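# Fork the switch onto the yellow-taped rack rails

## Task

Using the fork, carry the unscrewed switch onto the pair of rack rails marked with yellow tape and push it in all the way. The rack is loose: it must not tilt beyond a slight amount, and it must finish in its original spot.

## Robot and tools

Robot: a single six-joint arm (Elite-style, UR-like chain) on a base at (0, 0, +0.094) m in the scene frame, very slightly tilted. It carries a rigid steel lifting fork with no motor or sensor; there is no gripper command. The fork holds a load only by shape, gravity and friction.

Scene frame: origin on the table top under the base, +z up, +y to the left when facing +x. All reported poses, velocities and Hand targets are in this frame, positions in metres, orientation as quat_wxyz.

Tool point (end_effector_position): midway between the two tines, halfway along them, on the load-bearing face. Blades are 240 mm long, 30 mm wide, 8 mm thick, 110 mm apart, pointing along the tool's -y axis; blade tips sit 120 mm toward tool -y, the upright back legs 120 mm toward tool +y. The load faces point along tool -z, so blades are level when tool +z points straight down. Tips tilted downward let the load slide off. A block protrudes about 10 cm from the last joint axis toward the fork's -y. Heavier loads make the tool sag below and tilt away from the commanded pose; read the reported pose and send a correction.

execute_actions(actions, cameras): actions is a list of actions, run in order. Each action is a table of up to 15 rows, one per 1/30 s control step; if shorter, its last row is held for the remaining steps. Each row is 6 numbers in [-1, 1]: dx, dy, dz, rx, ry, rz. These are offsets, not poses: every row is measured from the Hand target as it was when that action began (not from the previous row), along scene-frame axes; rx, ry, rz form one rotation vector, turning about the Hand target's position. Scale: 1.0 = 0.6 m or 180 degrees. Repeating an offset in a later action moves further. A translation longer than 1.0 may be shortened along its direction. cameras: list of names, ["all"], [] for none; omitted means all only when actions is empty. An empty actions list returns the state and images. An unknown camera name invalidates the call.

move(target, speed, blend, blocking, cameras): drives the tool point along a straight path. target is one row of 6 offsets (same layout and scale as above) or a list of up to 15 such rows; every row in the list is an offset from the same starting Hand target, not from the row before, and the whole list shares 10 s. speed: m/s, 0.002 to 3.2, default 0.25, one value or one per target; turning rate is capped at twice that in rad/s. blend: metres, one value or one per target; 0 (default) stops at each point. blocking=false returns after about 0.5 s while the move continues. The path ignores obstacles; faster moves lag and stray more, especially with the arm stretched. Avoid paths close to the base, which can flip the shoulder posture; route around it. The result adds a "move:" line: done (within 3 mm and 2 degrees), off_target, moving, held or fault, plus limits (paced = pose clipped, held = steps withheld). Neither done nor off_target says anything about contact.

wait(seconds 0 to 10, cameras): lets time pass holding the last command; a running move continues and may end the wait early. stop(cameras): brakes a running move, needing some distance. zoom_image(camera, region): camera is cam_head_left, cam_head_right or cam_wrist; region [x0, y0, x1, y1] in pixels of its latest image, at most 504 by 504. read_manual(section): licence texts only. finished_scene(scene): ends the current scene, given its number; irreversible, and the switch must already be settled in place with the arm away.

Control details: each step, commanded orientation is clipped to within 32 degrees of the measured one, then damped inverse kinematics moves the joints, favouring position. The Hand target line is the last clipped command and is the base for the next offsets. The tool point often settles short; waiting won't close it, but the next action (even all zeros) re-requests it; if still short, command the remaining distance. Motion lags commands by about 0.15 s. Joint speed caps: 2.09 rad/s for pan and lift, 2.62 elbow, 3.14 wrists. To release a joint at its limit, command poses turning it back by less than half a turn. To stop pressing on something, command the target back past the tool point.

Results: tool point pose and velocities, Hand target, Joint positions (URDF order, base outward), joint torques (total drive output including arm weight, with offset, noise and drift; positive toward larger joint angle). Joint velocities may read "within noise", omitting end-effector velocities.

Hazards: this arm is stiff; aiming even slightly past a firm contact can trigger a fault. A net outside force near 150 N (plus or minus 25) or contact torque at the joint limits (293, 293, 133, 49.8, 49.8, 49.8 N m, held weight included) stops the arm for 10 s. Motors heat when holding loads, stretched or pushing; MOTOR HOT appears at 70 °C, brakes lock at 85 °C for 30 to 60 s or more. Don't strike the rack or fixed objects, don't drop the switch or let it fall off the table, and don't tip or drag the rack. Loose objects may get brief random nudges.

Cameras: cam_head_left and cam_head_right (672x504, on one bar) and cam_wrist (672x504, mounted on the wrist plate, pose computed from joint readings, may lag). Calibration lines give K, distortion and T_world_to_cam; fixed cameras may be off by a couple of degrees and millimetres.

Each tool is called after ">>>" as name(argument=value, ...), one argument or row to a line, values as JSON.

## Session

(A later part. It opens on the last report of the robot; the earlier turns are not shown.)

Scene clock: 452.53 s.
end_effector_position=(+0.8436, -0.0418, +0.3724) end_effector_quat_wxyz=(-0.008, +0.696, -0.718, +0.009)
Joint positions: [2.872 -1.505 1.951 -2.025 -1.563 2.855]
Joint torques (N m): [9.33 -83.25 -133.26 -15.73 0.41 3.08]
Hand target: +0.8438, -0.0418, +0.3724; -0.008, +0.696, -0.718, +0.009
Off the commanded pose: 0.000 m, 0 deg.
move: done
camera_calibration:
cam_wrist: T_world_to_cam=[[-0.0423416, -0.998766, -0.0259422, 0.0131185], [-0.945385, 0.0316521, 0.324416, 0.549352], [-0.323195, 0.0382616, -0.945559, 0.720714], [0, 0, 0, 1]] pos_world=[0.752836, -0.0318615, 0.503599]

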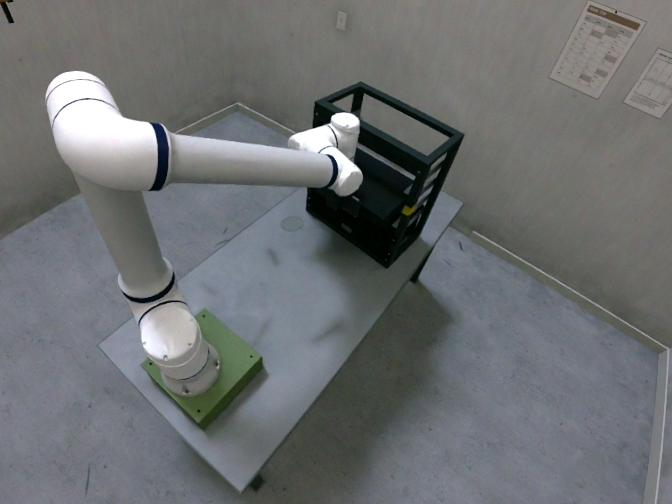

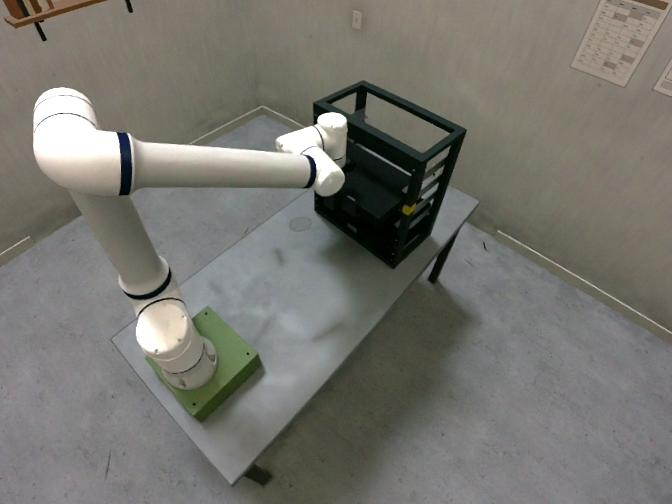

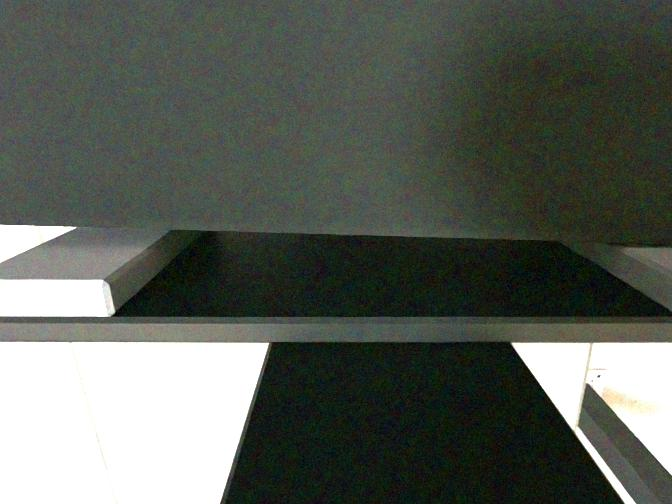

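>>> move(
  target=[
    [0.09,-0.0054,0,0,0,0],
    [0.09,-0.0054,-0.022,0,0.0056,0],
  ],
  speed=[0.06,0.04],
  cameras=["cam_wrist"],
)

>>> move(
  target=[
    [0,0,-0.008,0,0,0],
  ],
  speed=0.02,
)

>>> move(
  target=[
    [0,0,-0.008,0,0,0],
  ],
  speed=0.02,
)

>>> move(
  target=[
    [0,0,-0.008,0,0,0],
  ],
  speed=0.02,
  cameras=["all"],
)

>>> zoom_image(
  camera="cam_head_right",
  region=[290, 110, 490, 290],
)

Scene clock: 459.40 s.
end_effector_position=(+0.8978, -0.0451, +0.3595) end_effector_quat_wxyz=(-0.002, +0.696, -0.718, +0.003)
Joint positions: [2.893 -1.404 1.854 -2.013 -1.568 2.876]
Joint torques (N m): [8.35 -95.49 -133.2 -15.76 0.6 3.24]
Hand target: +0.8978, -0.0451, +0.3592; -0.001, +0.696, -0.718, +0.003
Off the commanded pose: 0.000 m, 0 deg.
move: done
camera_calibration:
cam_wrist: T_world_to_cam=[[-0.0427797, -0.998766, -0.0252148, 0.0120186], [-0.939684, 0.0316508, 0.340577, 0.593991], [-0.339359, 0.0382637, -0.939878, 0.738689], [0, 0, 0, 1]] pos_world=[0.809358, -0.0350615, 0.492281]
Images, in order (width x height): cam_wrist 672x504.

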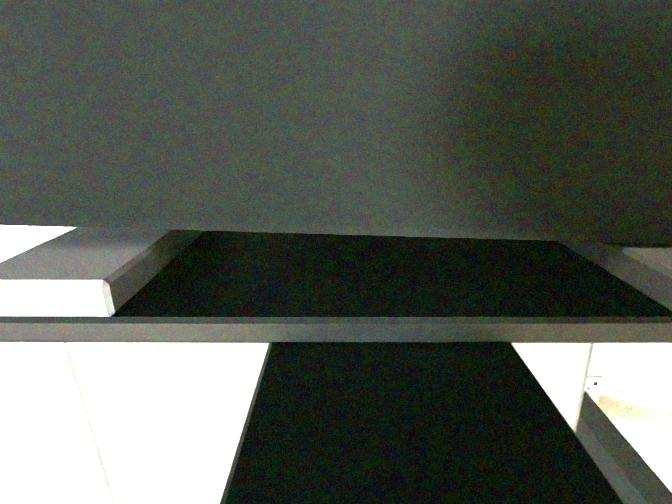

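Scene clock: 460.10 s.
end_effector_position=(+0.8978, -0.0451, +0.3546) end_effector_quat_wxyz=(-0.001, +0.696, -0.718, +0.003)
Joint positions: [2.893 -1.4 1.859 -2.021 -1.568 2.876]
Joint torques (N m): [9.99 -94.77 -107.95 -20.96 0.4 3.23]
Hand target: +0.8978, -0.0451, +0.3544; -0.001, +0.696, -0.718, +0.003
Off the commanded pose: 0.000 m, 0 deg.
move: done

Scene clock: 460.80 s.
end_effector_position=(+0.8979, -0.0451, +0.3500) end_effector_quat_wxyz=(-0.002, +0.696, -0.718, +0.003)
Joint positions: [2.893 -1.397 1.864 -2.029 -1.568 2.876]
Joint torques (N m): [8.51 -77.51 -87.64 -14.69 0.59 2.92]
Hand target: +0.8978, -0.0451, +0.3496; -0.001, +0.696, -0.718, +0.003
Off the commanded pose: 0.000 m, 0 deg.
move: done

Scene clock: 461.50 s.
end_effector_position=(+0.8978, -0.0451, +0.3450) end_effector_quat_wxyz=(-0.001, +0.696, -0.718, +0.003)
Joint positions: [2.893 -1.393 1.869 -2.038 -1.568 2.876]
Joint torques (N m): [10.44 -63.13 -69.38 -10.58 0.65 1.89]
Hand target: +0.8978, -0.0451, +0.3448; -0.001, +0.696, -0.718, +0.003
Off the commanded pose: 0.000 m, 0 deg.
move: done
camera_calibration:
cam_wrist: T_world_to_cam=[[-0.0427898, -0.998766, -0.0251964, 0.0116567], [-0.939544, 0.0316509, 0.340963, 0.598726], [-0.339745, 0.0382628, -0.939739, 0.72534], [0, 0, 0, 1]] pos_world=[0.809458, -0.0350615, 0.477781]

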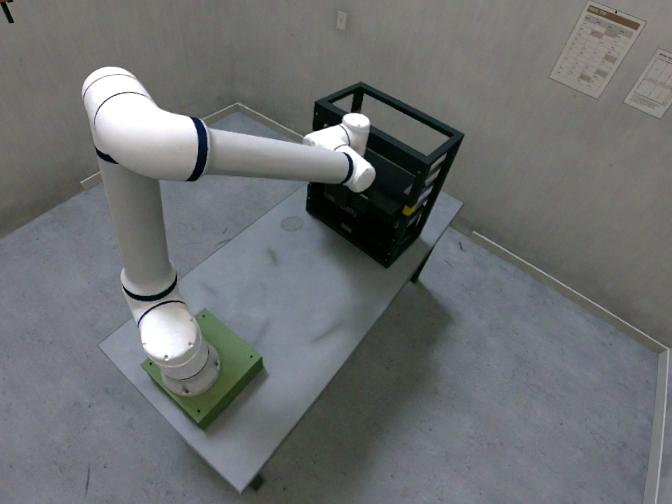

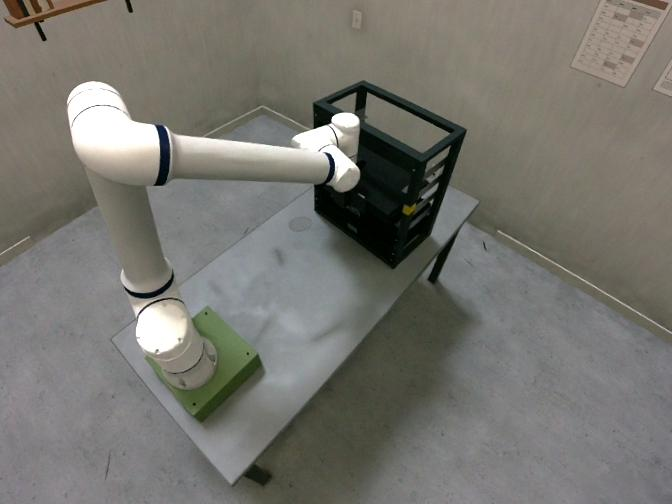

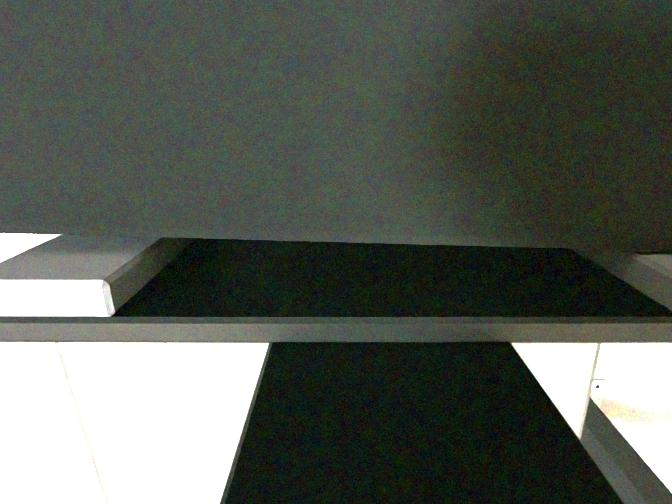

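Scaled by 2.520.

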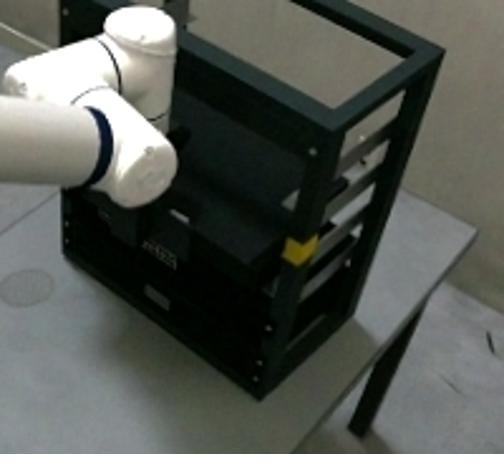

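>>> move(
  target=[
    [0,0,-0.017,0,0,-0.0097],
    [0.04,-0.0024,-0.017,0,0,-0.0097],
  ],
  speed=0.03,
  cameras=["cam_wrist"],
)

>>> move(
  target=[0.03,-0.0018,0,0,0,0],
  speed=0.03,
  cameras=["all"],
)

>>> zoom_image(
  camera="cam_head_right",
  region=[290, 110, 490, 290],
)

Scene clock: 469.23 s.
end_effector_position=(+0.9217, -0.0465, +0.3346) end_effector_quat_wxyz=(-0.001, +0.685, -0.728, +0.003)
Joint positions: [2.906 -1.348 1.834 -2.048 -1.568 2.92]
Joint torques (N m): [12.92 -67.46 -107.46 -10.35 3.39 3.08]
Hand target: +0.9218, -0.0465, +0.3346; -0.001, +0.685, -0.728, +0.003
Off the commanded pose: 0.000 m, 0 deg.
move: done
camera_calibration:
cam_wrist: T_world_to_cam=[[-0.0731968, -0.996998, -0.025252, 0.0390266], [-0.938148, 0.0602404, 0.340954, 0.624704], [-0.33841, 0.0486469, -0.939741, 0.722956], [0, 0, 0, 1]] pos_world=[0.833577, -0.0338926, 0.467381]
Images, in order (width x height): cam_wrist 672x504.

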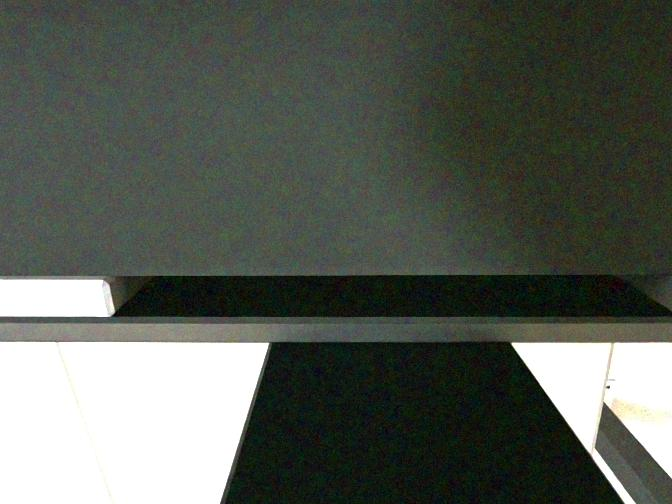

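Scene clock: 470.23 s.
end_effector_position=(+0.9397, -0.0476, +0.3346) end_effector_quat_wxyz=(-0.001, +0.685, -0.728, +0.003)
Joint positions: [2.911 -1.321 1.799 -2.041 -1.568 2.925]
Joint torques (N m): [14.96 -69.23 -107.52 -10.51 4.19 3]
Hand target: +0.9398, -0.0476, +0.3346; -0.001, +0.685, -0.728, +0.003
Off the commanded pose: 0.000 m, 0 deg.
move: done
camera_calibration:
cam_wrist: T_world_to_cam=[[-0.0731957, -0.996998, -0.0252451, 0.039343], [-0.938116, 0.0602372, 0.341043, 0.641583], [-0.338498, 0.0486458, -0.939709, 0.729156], [0, 0, 0, 1]] pos_world=[0.851577, -0.0348926, 0.46738]

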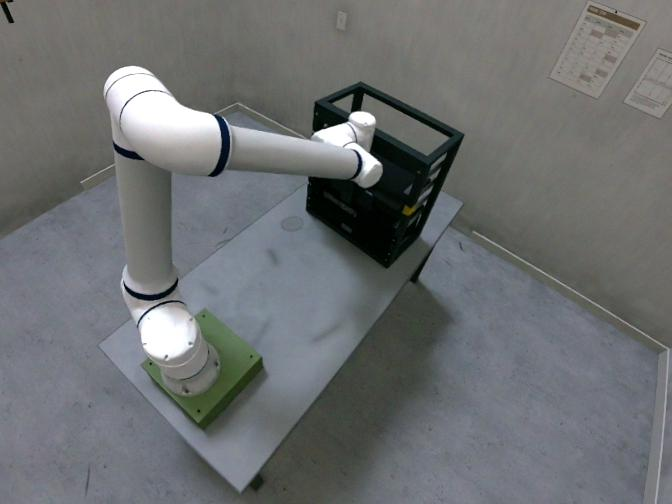

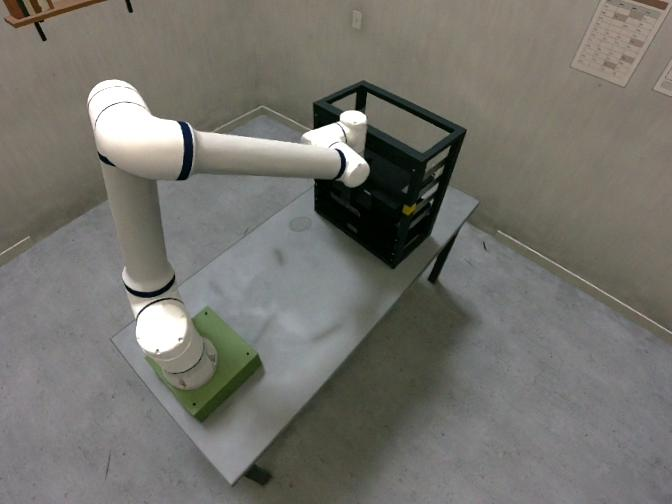

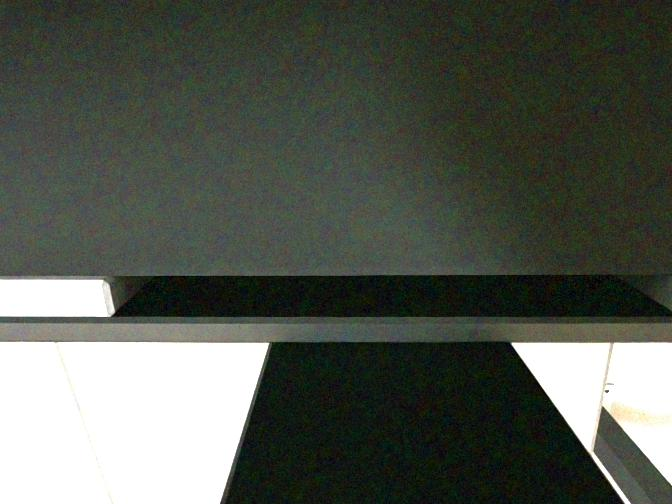

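Scaled by 2.520.

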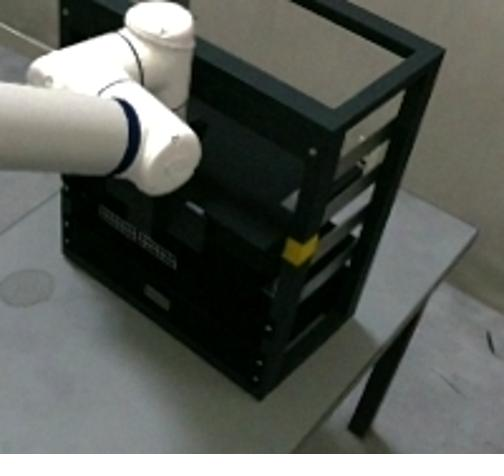

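>>> move(
  target=[0.0165,-0.001,0,0,0,0],
  speed=0.03,
)

>>> move(
  target=[
    [-0.48,0.0295,0,0,0,0],
    [-0.48,0.072,0.07,0,0,0],
  ],
  speed=0.12,
  cameras=["all"],
)

>>> zoom_image(
  camera="cam_head_right",
  region=[270, 70, 470, 270],
)

>>> zoom_image(
  camera="cam_head_left",
  region=[270, 70, 470, 270],
)

Scene clock: 476.73 s.
end_effector_position=(+0.9495, -0.0482, +0.3346) end_effector_quat_wxyz=(-0.001, +0.685, -0.728, +0.003)
Joint positions: [2.914 -1.305 1.78 -2.037 -1.568 2.928]
Joint torques (N m): [13.84 -70.13 -106.34 -10.27 4.01 3.24]
Hand target: +0.9497, -0.0482, +0.3346; -0.001, +0.685, -0.728, +0.003
Off the commanded pose: 0.000 m, 0 deg.
move: done

Scene clock: 480.57 s.
end_effector_position=(+0.6617, -0.0051, +0.3764) end_effector_quat_wxyz=(-0.001, +0.685, -0.728, +0.003) end_effector_velocity=(+0.000, +0.001, +0.000) end_effector_angular_velocity=(+0.001, +0.003, +0.000)
Joint positions: [2.84 -1.833 2.22 -1.949 -1.569 2.854]
Joint velocities: [0.002 0.001 -0.002 0.005 0 0.002]
Joint torques (N m): [8.61 -47.51 -96.71 -5.38 -1.81 3.27]
Hand target: +0.6617, -0.0050, +0.3766; -0.001, +0.685, -0.728, +0.003
Off the commanded pose: 0.000 m, 0 deg.
move: done
camera_calibration:
cam_wrist: T_world_to_cam=[[-0.0731968, -0.996998, -0.025252, 0.0624362], [-0.938148, 0.0602404, 0.340954, 0.364094], [-0.33841, 0.0486469, -0.939741, 0.672359], [0, 0, 0, 1]] pos_world=[0.573677, 0.0076074, 0.509281]

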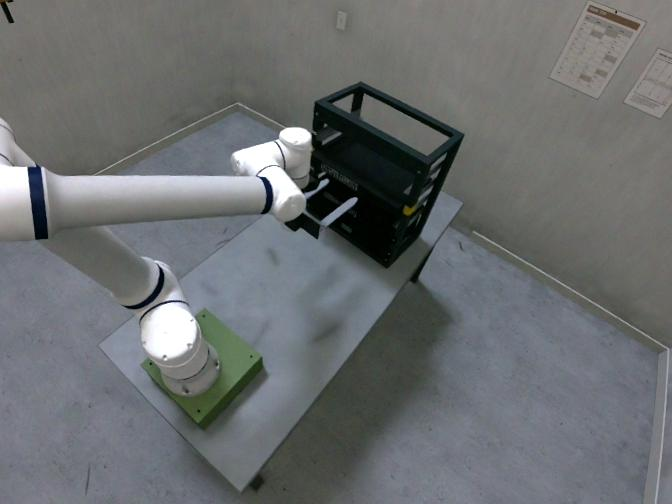

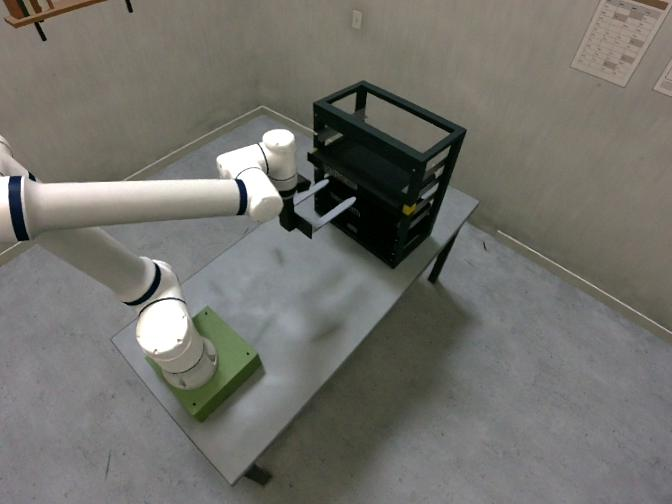

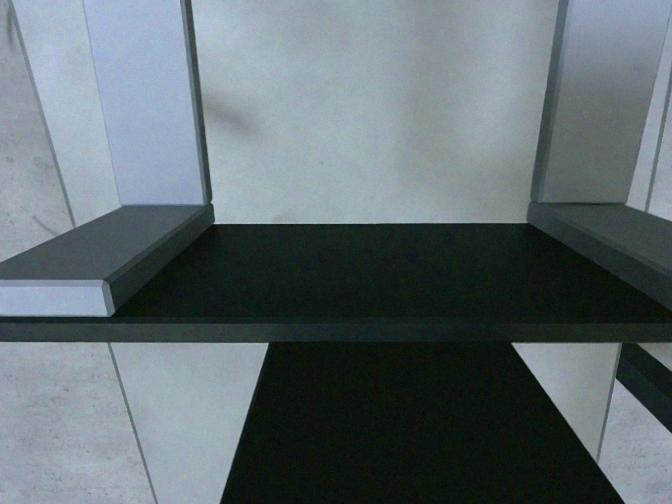

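Scaled by 2.520.

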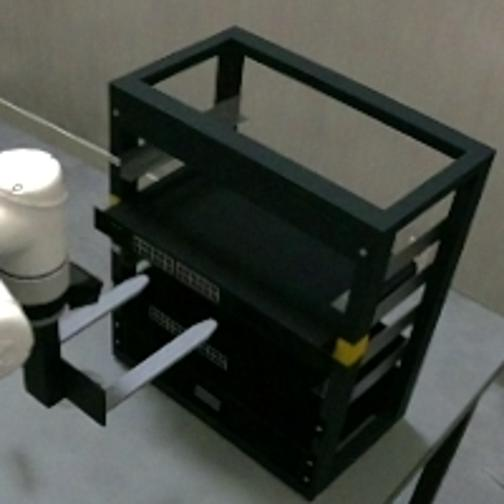

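Scaled by 2.520.

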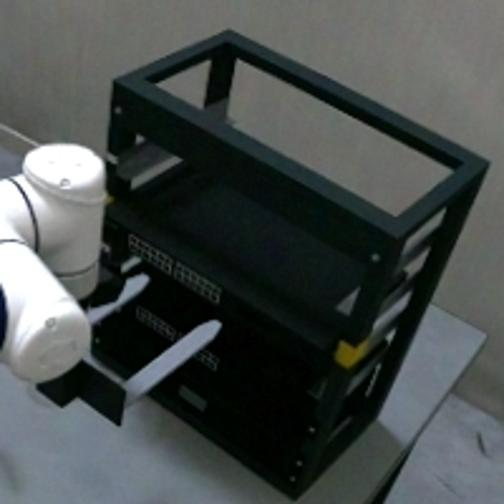

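>>> move(
  target=[0.11,-0.007,0,0,0,0],
  speed=0.05,
)

>>> move(
  target=[0.018,-0.0011,0,0,0,0],
  speed=0.02,
  cameras=["all"],
)

>>> zoom_image(
  camera="cam_head_right",
  region=[300, 100, 440, 240],
)

>>> zoom_image(
  camera="cam_head_left",
  region=[300, 100, 440, 240],
)

Scene clock: 487.20 s.
end_effector_position=(+0.7275, -0.0092, +0.3766) end_effector_quat_wxyz=(-0.001, +0.685, -0.728, +0.003)
Joint positions: [2.873 -1.706 2.124 -1.98 -1.568 2.887]
Joint torques (N m): [9.78 -29.68 -109.56 -16.32 2.9 3.18]
Hand target: +0.7277, -0.0092, +0.3766; -0.001, +0.685, -0.728, +0.003
Off the commanded pose: 0.000 m, 0 deg.
move: done

Scene clock: 488.07 s.
end_effector_position=(+0.7383, -0.0098, +0.3766) end_effector_quat_wxyz=(-0.001, +0.685, -0.728, +0.003)
Joint positions: [2.878 -1.686 2.107 -1.983 -1.568 2.892]
Joint torques (N m): [11.71 -30.37 -109.35 -16.47 3.36 2.17]
Hand target: +0.7385, -0.0099, +0.3766; -0.001, +0.685, -0.728, +0.003
Off the commanded pose: 0.000 m, 0 deg.
move: done
camera_calibration:
cam_wrist: T_world_to_cam=[[-0.0731957, -0.996998, -0.0252451, 0.0632559], [-0.938116, 0.0602372, 0.341043, 0.436145], [-0.338498, 0.0486458, -0.939709, 0.69865], [0, 0, 0, 1]] pos_world=[0.650277, 0.0028074, 0.50938]

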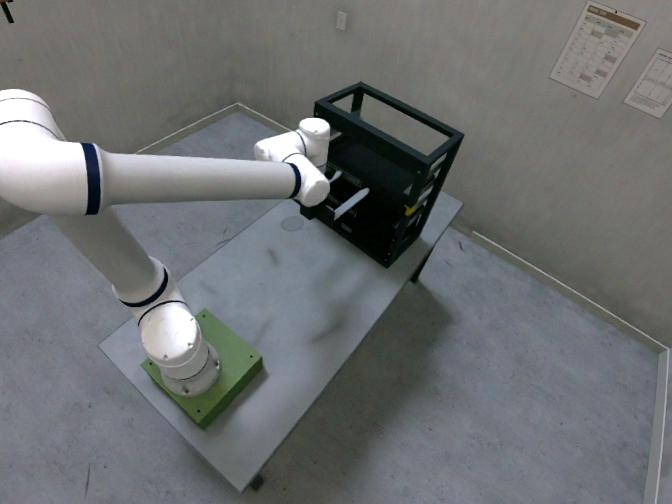

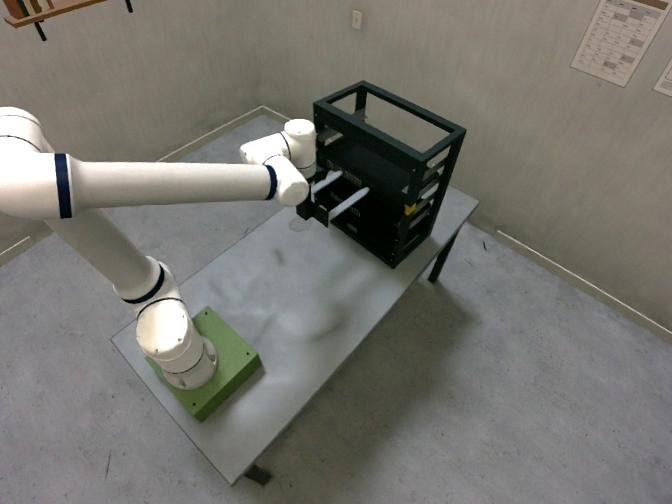

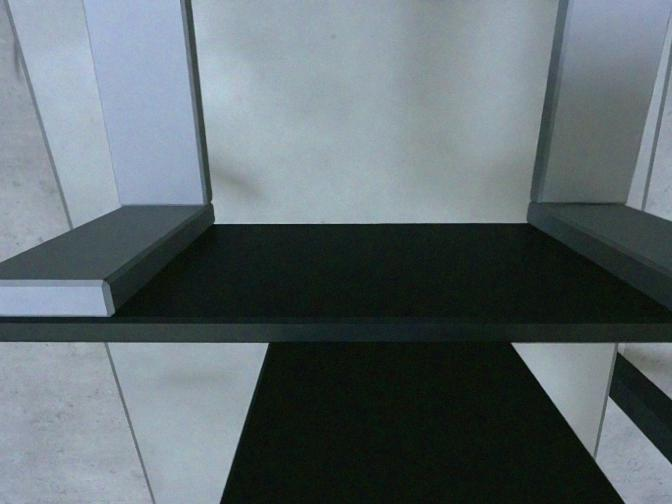

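Scaled by 3.600.

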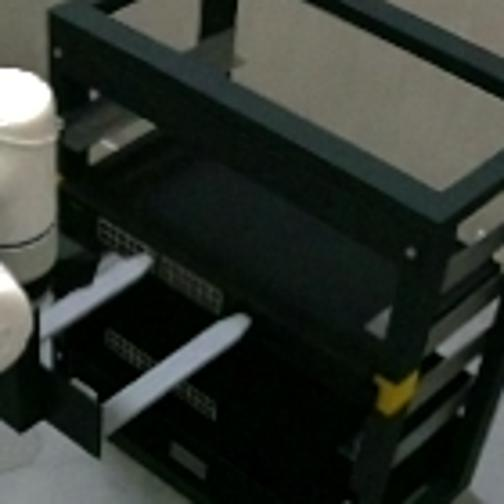

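Scaled by 3.600.

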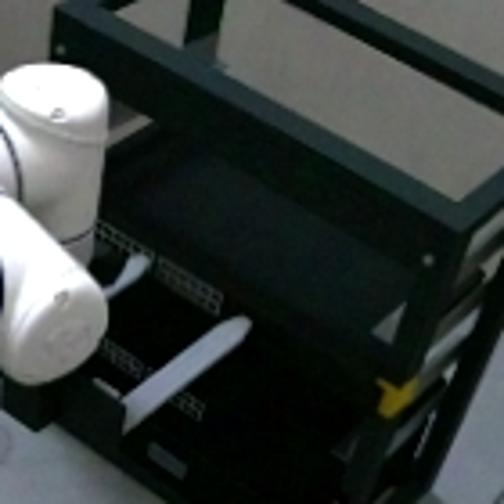

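>>> move(
  target=[0.0067,-0.0004,0,0,0,0],
  speed=0.01,
)

>>> move(
  target=[0.0034,-0.0002,0,0,0,0],
  speed=0.01,
  cameras=["all"],
)

>>> zoom_image(
  camera="cam_head_right",
  region=[300, 130, 420, 250],
)

>>> zoom_image(
  camera="cam_head_right",
  region=[380, 180, 430, 230],
)

>>> zoom_image(
  camera="cam_head_right",
  region=[305, 130, 345, 170],
)

Scene clock: 492.90 s.
end_effector_position=(+0.7424, -0.0101, +0.3766) end_effector_quat_wxyz=(-0.001, +0.685, -0.728, +0.003)
Joint positions: [2.88 -1.679 2.101 -1.984 -1.568 2.894]
Joint torques (N m): [12.01 -33.51 -109.84 -16.44 3.4 1.95]
Hand target: +0.7426, -0.0101, +0.3766; -0.001, +0.685, -0.728, +0.003
Off the commanded pose: 0.000 m, 0 deg.
move: done

Scene clock: 493.60 s.
end_effector_position=(+0.7445, -0.0102, +0.3766) end_effector_quat_wxyz=(-0.001, +0.685, -0.728, +0.003)
Joint positions: [2.881 -1.675 2.097 -1.985 -1.568 2.895]
Joint torques (N m): [12.24 -31.66 -109.59 -16.4 3.59 1.81]
Hand target: +0.7446, -0.0102, +0.3766; -0.001, +0.685, -0.728, +0.003
Off the commanded pose: 0.000 m, 0 deg.
move: done
camera_calibration:
cam_wrist: T_world_to_cam=[[-0.0731957, -0.996998, -0.0252451, 0.0633109], [-0.938116, 0.0602372, 0.341043, 0.441986], [-0.338498, 0.0486458, -0.939709, 0.700769], [0, 0, 0, 1]] pos_world=[0.656477, 0.0024074, 0.50938]

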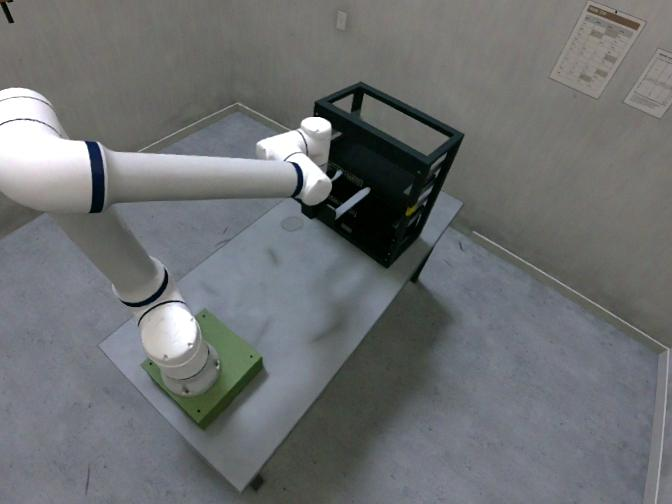

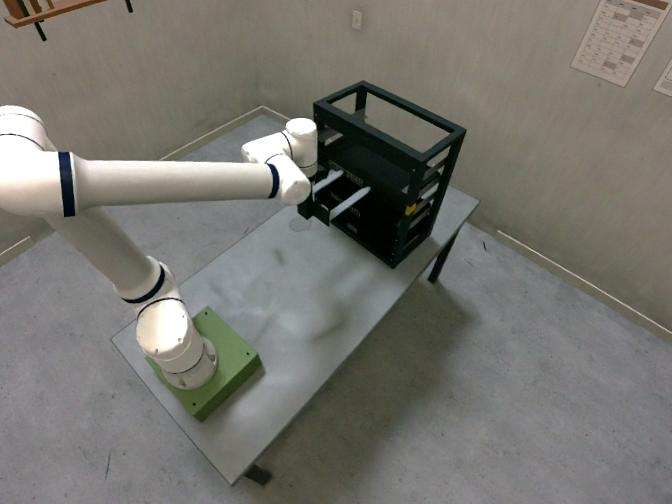

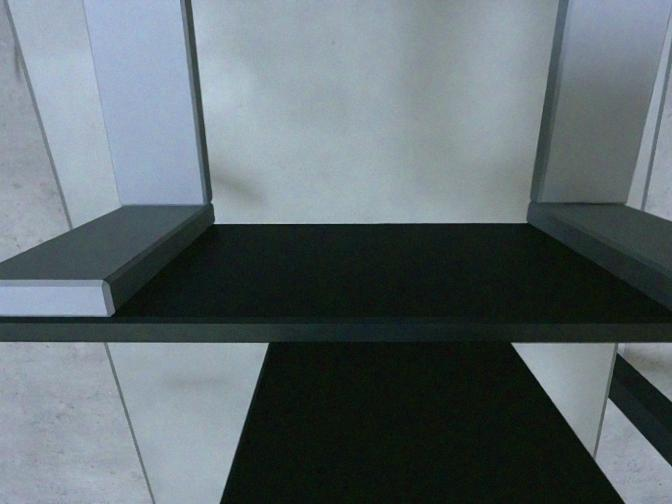

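Scaled by 4.200.

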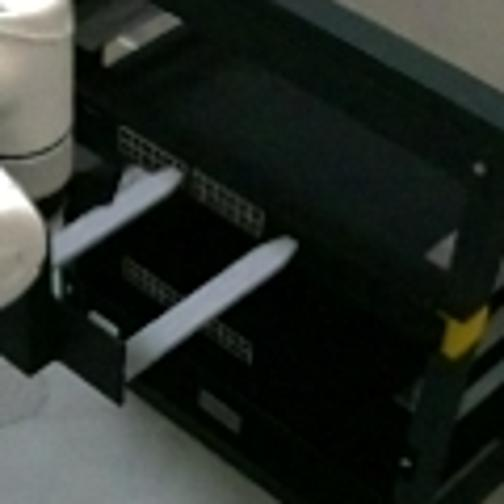

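Scaled by 10.080.

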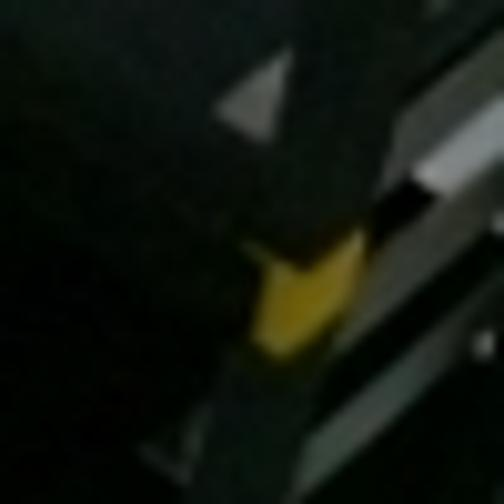

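Scaled by 12.600.

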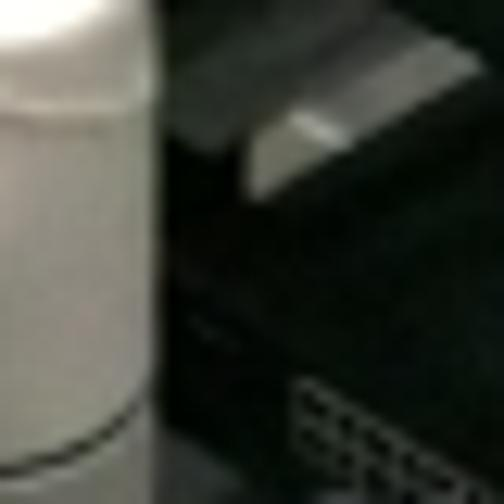

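>>> move(
  target=[0.0034,-0.0002,0,0,0,0],
  speed=0.01,
)

>>> move(
  target=[0.0034,-0.0002,0,0,0,0],
  speed=0.01,
)

>>> move(
  target=[0.0034,-0.0002,0,0,0,0],
  speed=0.01,
  cameras=["all"],
)

>>> zoom_image(
  camera="cam_head_right",
  region=[380, 180, 430, 230],
)

>>> zoom_image(
  camera="cam_head_right",
  region=[300, 70, 480, 250],
)

Scene clock: 499.37 s.
end_effector_position=(+0.7465, -0.0103, +0.3766) end_effector_quat_wxyz=(-0.001, +0.685, -0.728, +0.003)
Joint positions: [2.882 -1.672 2.094 -1.985 -1.568 2.896]
Joint torques (N m): [13.74 -31.54 -109.45 -16.52 3.83 1.53]
Hand target: +0.7466, -0.0103, +0.3766; -0.001, +0.685, -0.728, +0.003
Off the commanded pose: 0.000 m, 0 deg.
move: done

Scene clock: 500.07 s.
end_effector_position=(+0.7486, -0.0105, +0.3766) end_effector_quat_wxyz=(-0.001, +0.685, -0.728, +0.003)
Joint positions: [2.883 -1.668 2.091 -1.986 -1.568 2.897]
Joint torques (N m): [14.05 -33.39 -109.51 -16.62 3.83 1.35]
Hand target: +0.7487, -0.0105, +0.3766; -0.001, +0.685, -0.728, +0.003
Off the commanded pose: 0.000 m, 0 deg.
move: done

Scene clock: 500.77 s.
end_effector_position=(+0.7506, -0.0106, +0.3766) end_effector_quat_wxyz=(-0.001, +0.685, -0.728, +0.003)
Joint positions: [2.883 -1.664 2.088 -1.986 -1.568 2.897]
Joint torques (N m): [13.98 -33.35 -109.84 -16.54 3.91 1.24]
Hand target: +0.7507, -0.0106, +0.3766; -0.001, +0.685, -0.728, +0.003
Off the commanded pose: 0.000 m, 0 deg.
move: done
camera_calibration:
cam_wrist: T_world_to_cam=[[-0.0731957, -0.996998, -0.0252451, 0.0634583], [-0.938116, 0.0602372, 0.341043, 0.447726], [-0.338498, 0.0486458, -0.939709, 0.702848], [0, 0, 0, 1]] pos_world=[0.662577, 0.0021074, 0.50938]

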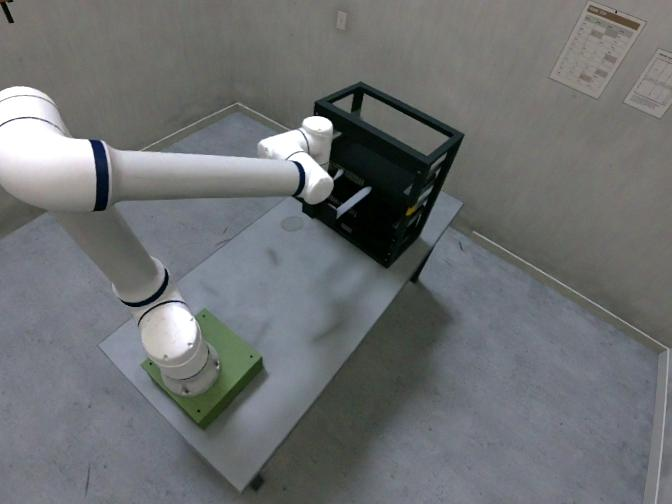

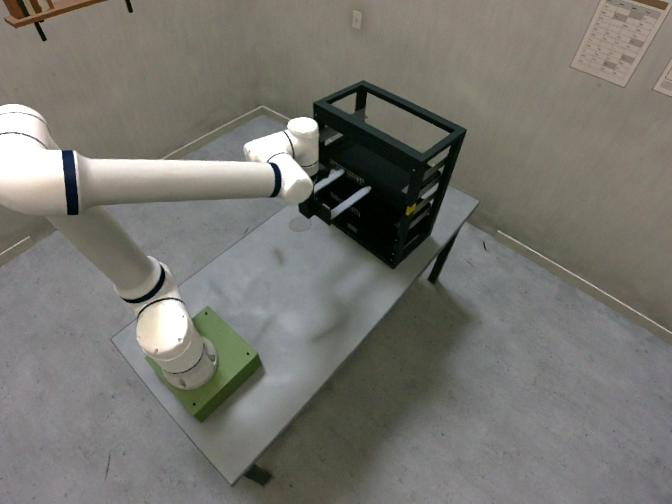

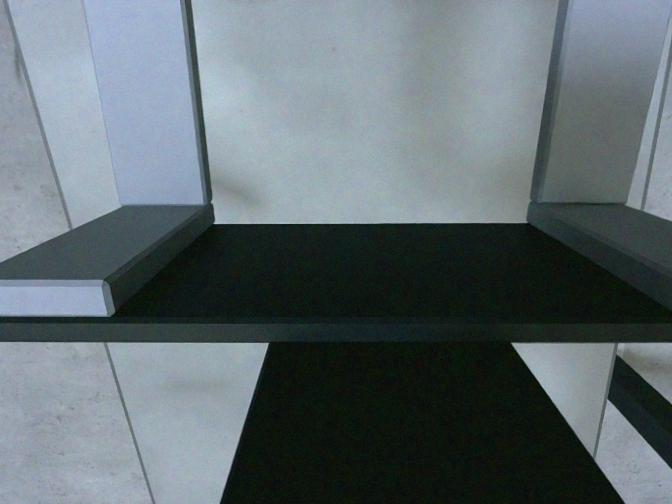

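Scaled by 10.080.

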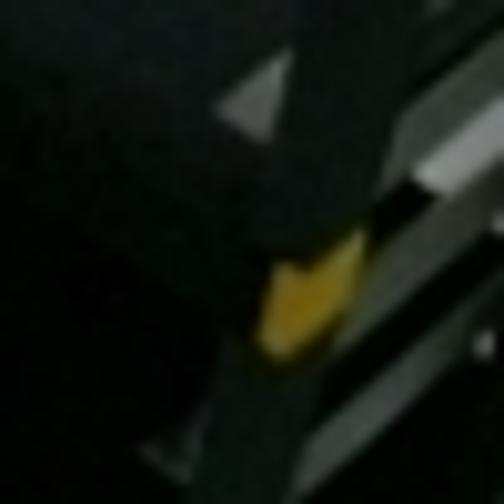

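Scaled by 2.800.

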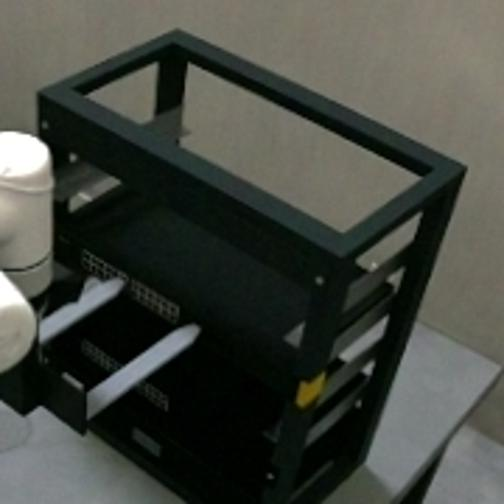

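>>> move(
  target=[0.0034,-0.0002,0,0,0,0],
  speed=0.01,
)

>>> move(
  target=[0.0034,-0.0002,0,0,0,0],
  speed=0.01,
)

>>> move(
  target=[0.0034,-0.0002,0,0,0,0],
  speed=0.01,
  cameras=["all"],
)

>>> zoom_image(
  camera="cam_head_right",
  region=[380, 180, 430, 230],
)

>>> zoom_image(
  camera="cam_head_right",
  region=[300, 70, 480, 250],
)

Scene clock: 506.70 s.
end_effector_position=(+0.7526, -0.0107, +0.3766) end_effector_quat_wxyz=(-0.001, +0.685, -0.728, +0.003)
Joint positions: [2.884 -1.661 2.085 -1.986 -1.568 2.898]
Joint torques (N m): [9.91 -20.6 -115.01 -19.96 3.99 0.04]
Hand target: +0.7528, -0.0107, +0.3766; -0.001, +0.685, -0.728, +0.003
Off the commanded pose: 0.000 m, 0 deg.
move: done

Scene clock: 517.40 s.
end_effector_position=(+0.7530, -0.0107, +0.3750) end_effector_quat_wxyz=(+0.000, +0.685, -0.728, +0.001)
Joint positions: [2.885 -1.657 2.082 -1.983 -1.569 2.9]
Joint torques (N m): [-5.75 -49.97 -82.59 -8.43 0.14 0.55]
Hand target: +0.7530, -0.0107, +0.3750; +0.000, +0.685, -0.728, +0.001 (not the last commanded pose)
Off the commanded pose: 0.002 m, 0 deg.
FORCE FAULT: contact force on the arm reached its limit, and the arm stopped for 10 seconds. The contact can be on any part of the arm, not only on its tool. That time counts as 20 of the actions that you can send in this scene. The arm's remaining commands of this call were not run. The arm's target is now where it stood when the stop ended, not its last command. The arm accepts commands again.
move: fault

not run: an earlier result of this reply reported a stop or a fault. Calls in your next reply go to the robot.

Scaled by 10.080.
This view is cut from an older image: the scene may have changed since it was taken.

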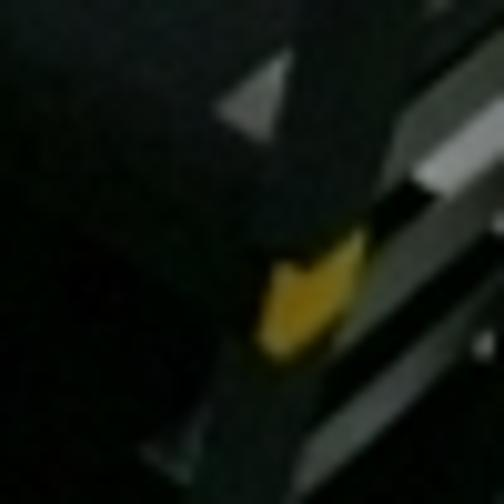

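Scaled by 2.800.
This view is cut from an older image: the scene may have changed since it was taken.

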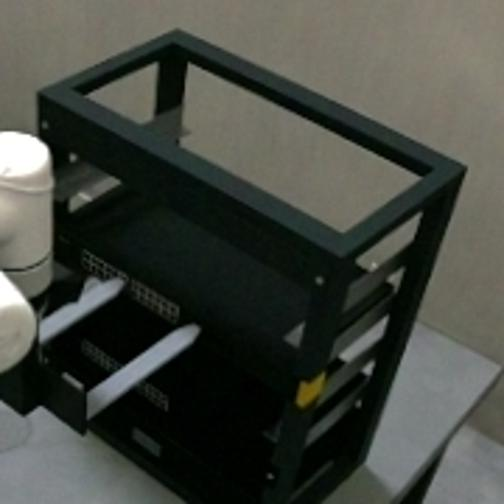

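>>> move(
  target=[-0.2,0.0125,0,0,0,0],
  speed=0.1,
  cameras=["all"],
)

>>> zoom_image(
  camera="cam_head_right",
  region=[380, 180, 430, 230],
)

>>> zoom_image(
  camera="cam_head_right",
  region=[305, 130, 345, 170],
)

>>> zoom_image(
  camera="cam_head_right",
  region=[300, 70, 480, 250],
)

>>> zoom_image(
  camera="cam_head_left",
  region=[300, 70, 480, 250],
)

Scene clock: 525.00 s.
end_effector_position=(+0.6332, -0.0032, +0.3750) end_effector_quat_wxyz=(+0.000, +0.685, -0.728, +0.001)
Joint positions: [2.823 -1.889 2.257 -1.926 -1.57 2.838]
Joint torques (N m): [-20.61 -39.23 -72.54 -4.96 0.56 -2.13]
Hand target: +0.6330, -0.0032, +0.3750; +0.000, +0.685, -0.728, +0.001
Off the commanded pose: 0.000 m, 0 deg.
move: done
camera_calibration:
cam_wrist: T_world_to_cam=[[-0.0740116, -0.996933, -0.0254159, 0.0627893], [-0.936568, 0.06073, 0.345184, 0.335135], [-0.342581, 0.0493513, -0.938191, 0.663364], [0, 0, 0, 1]] pos_world=[0.545781, 0.00950608, 0.508275]

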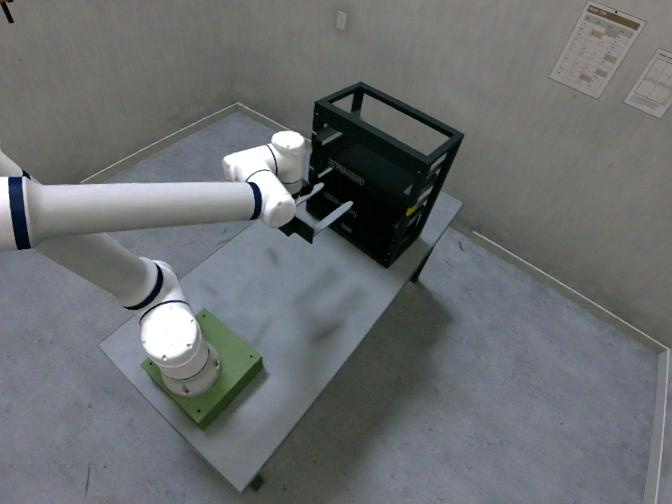

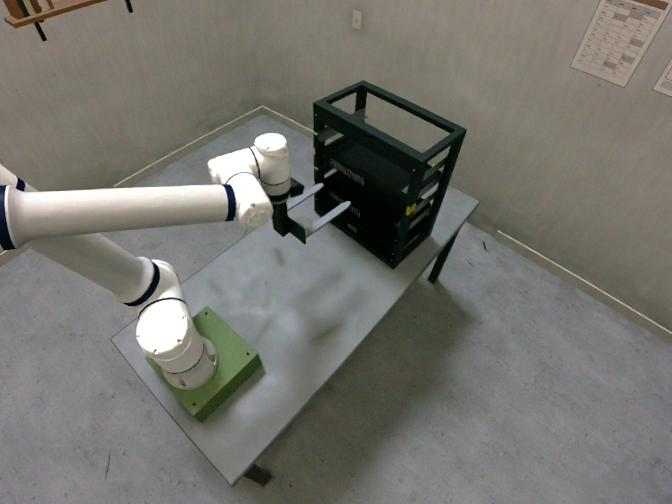

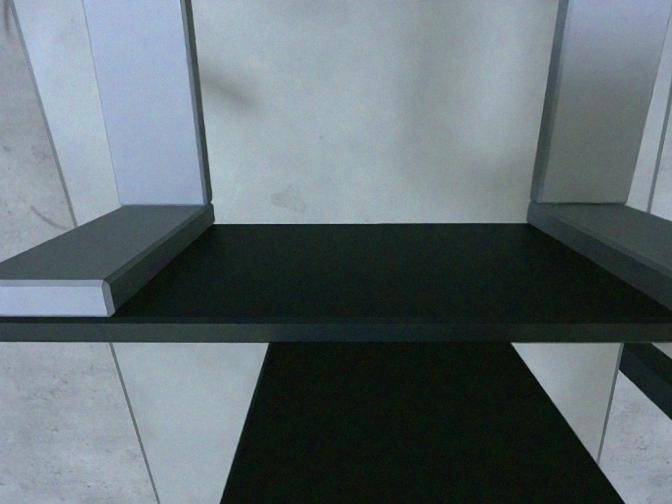

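Scaled by 10.080.

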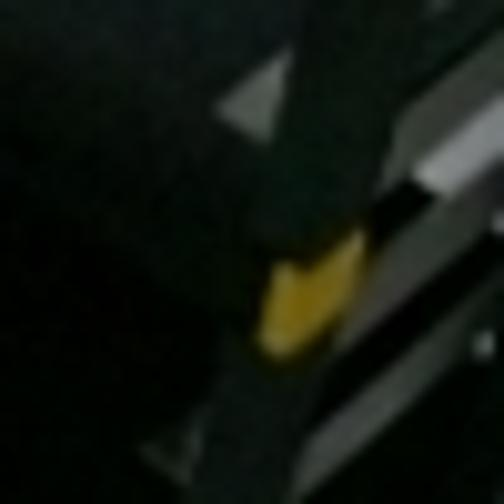

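Scaled by 12.600.

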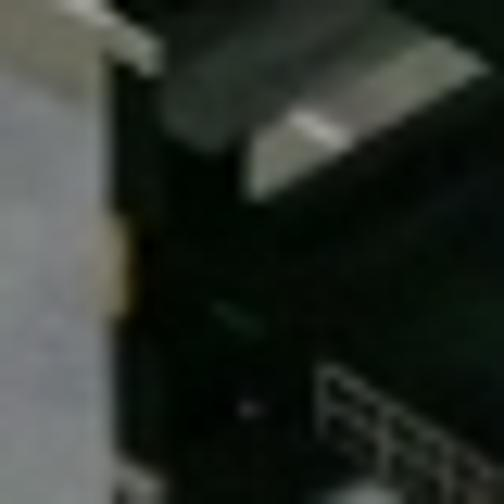

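Scaled by 2.800.

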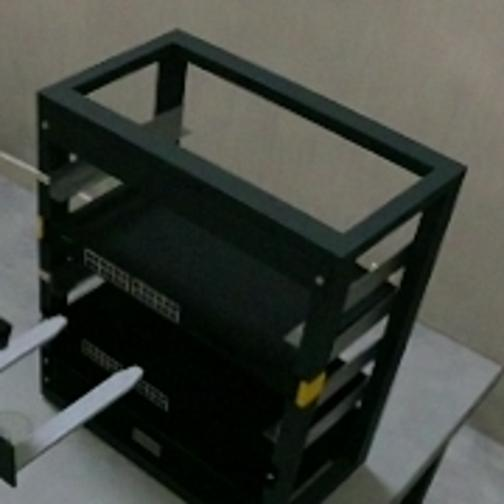

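Scaled by 2.800.

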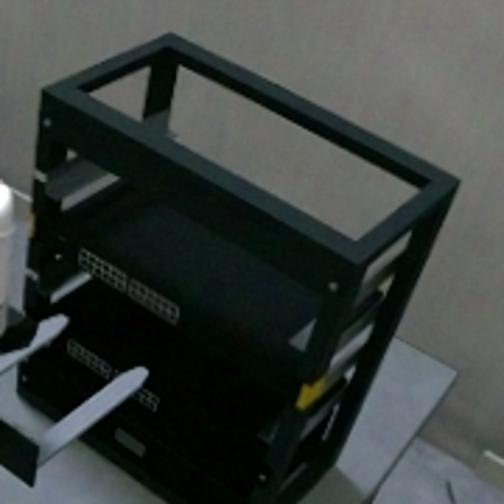

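>>> finished_scene(
  scene=1,
)

The scene is finished: the task was done.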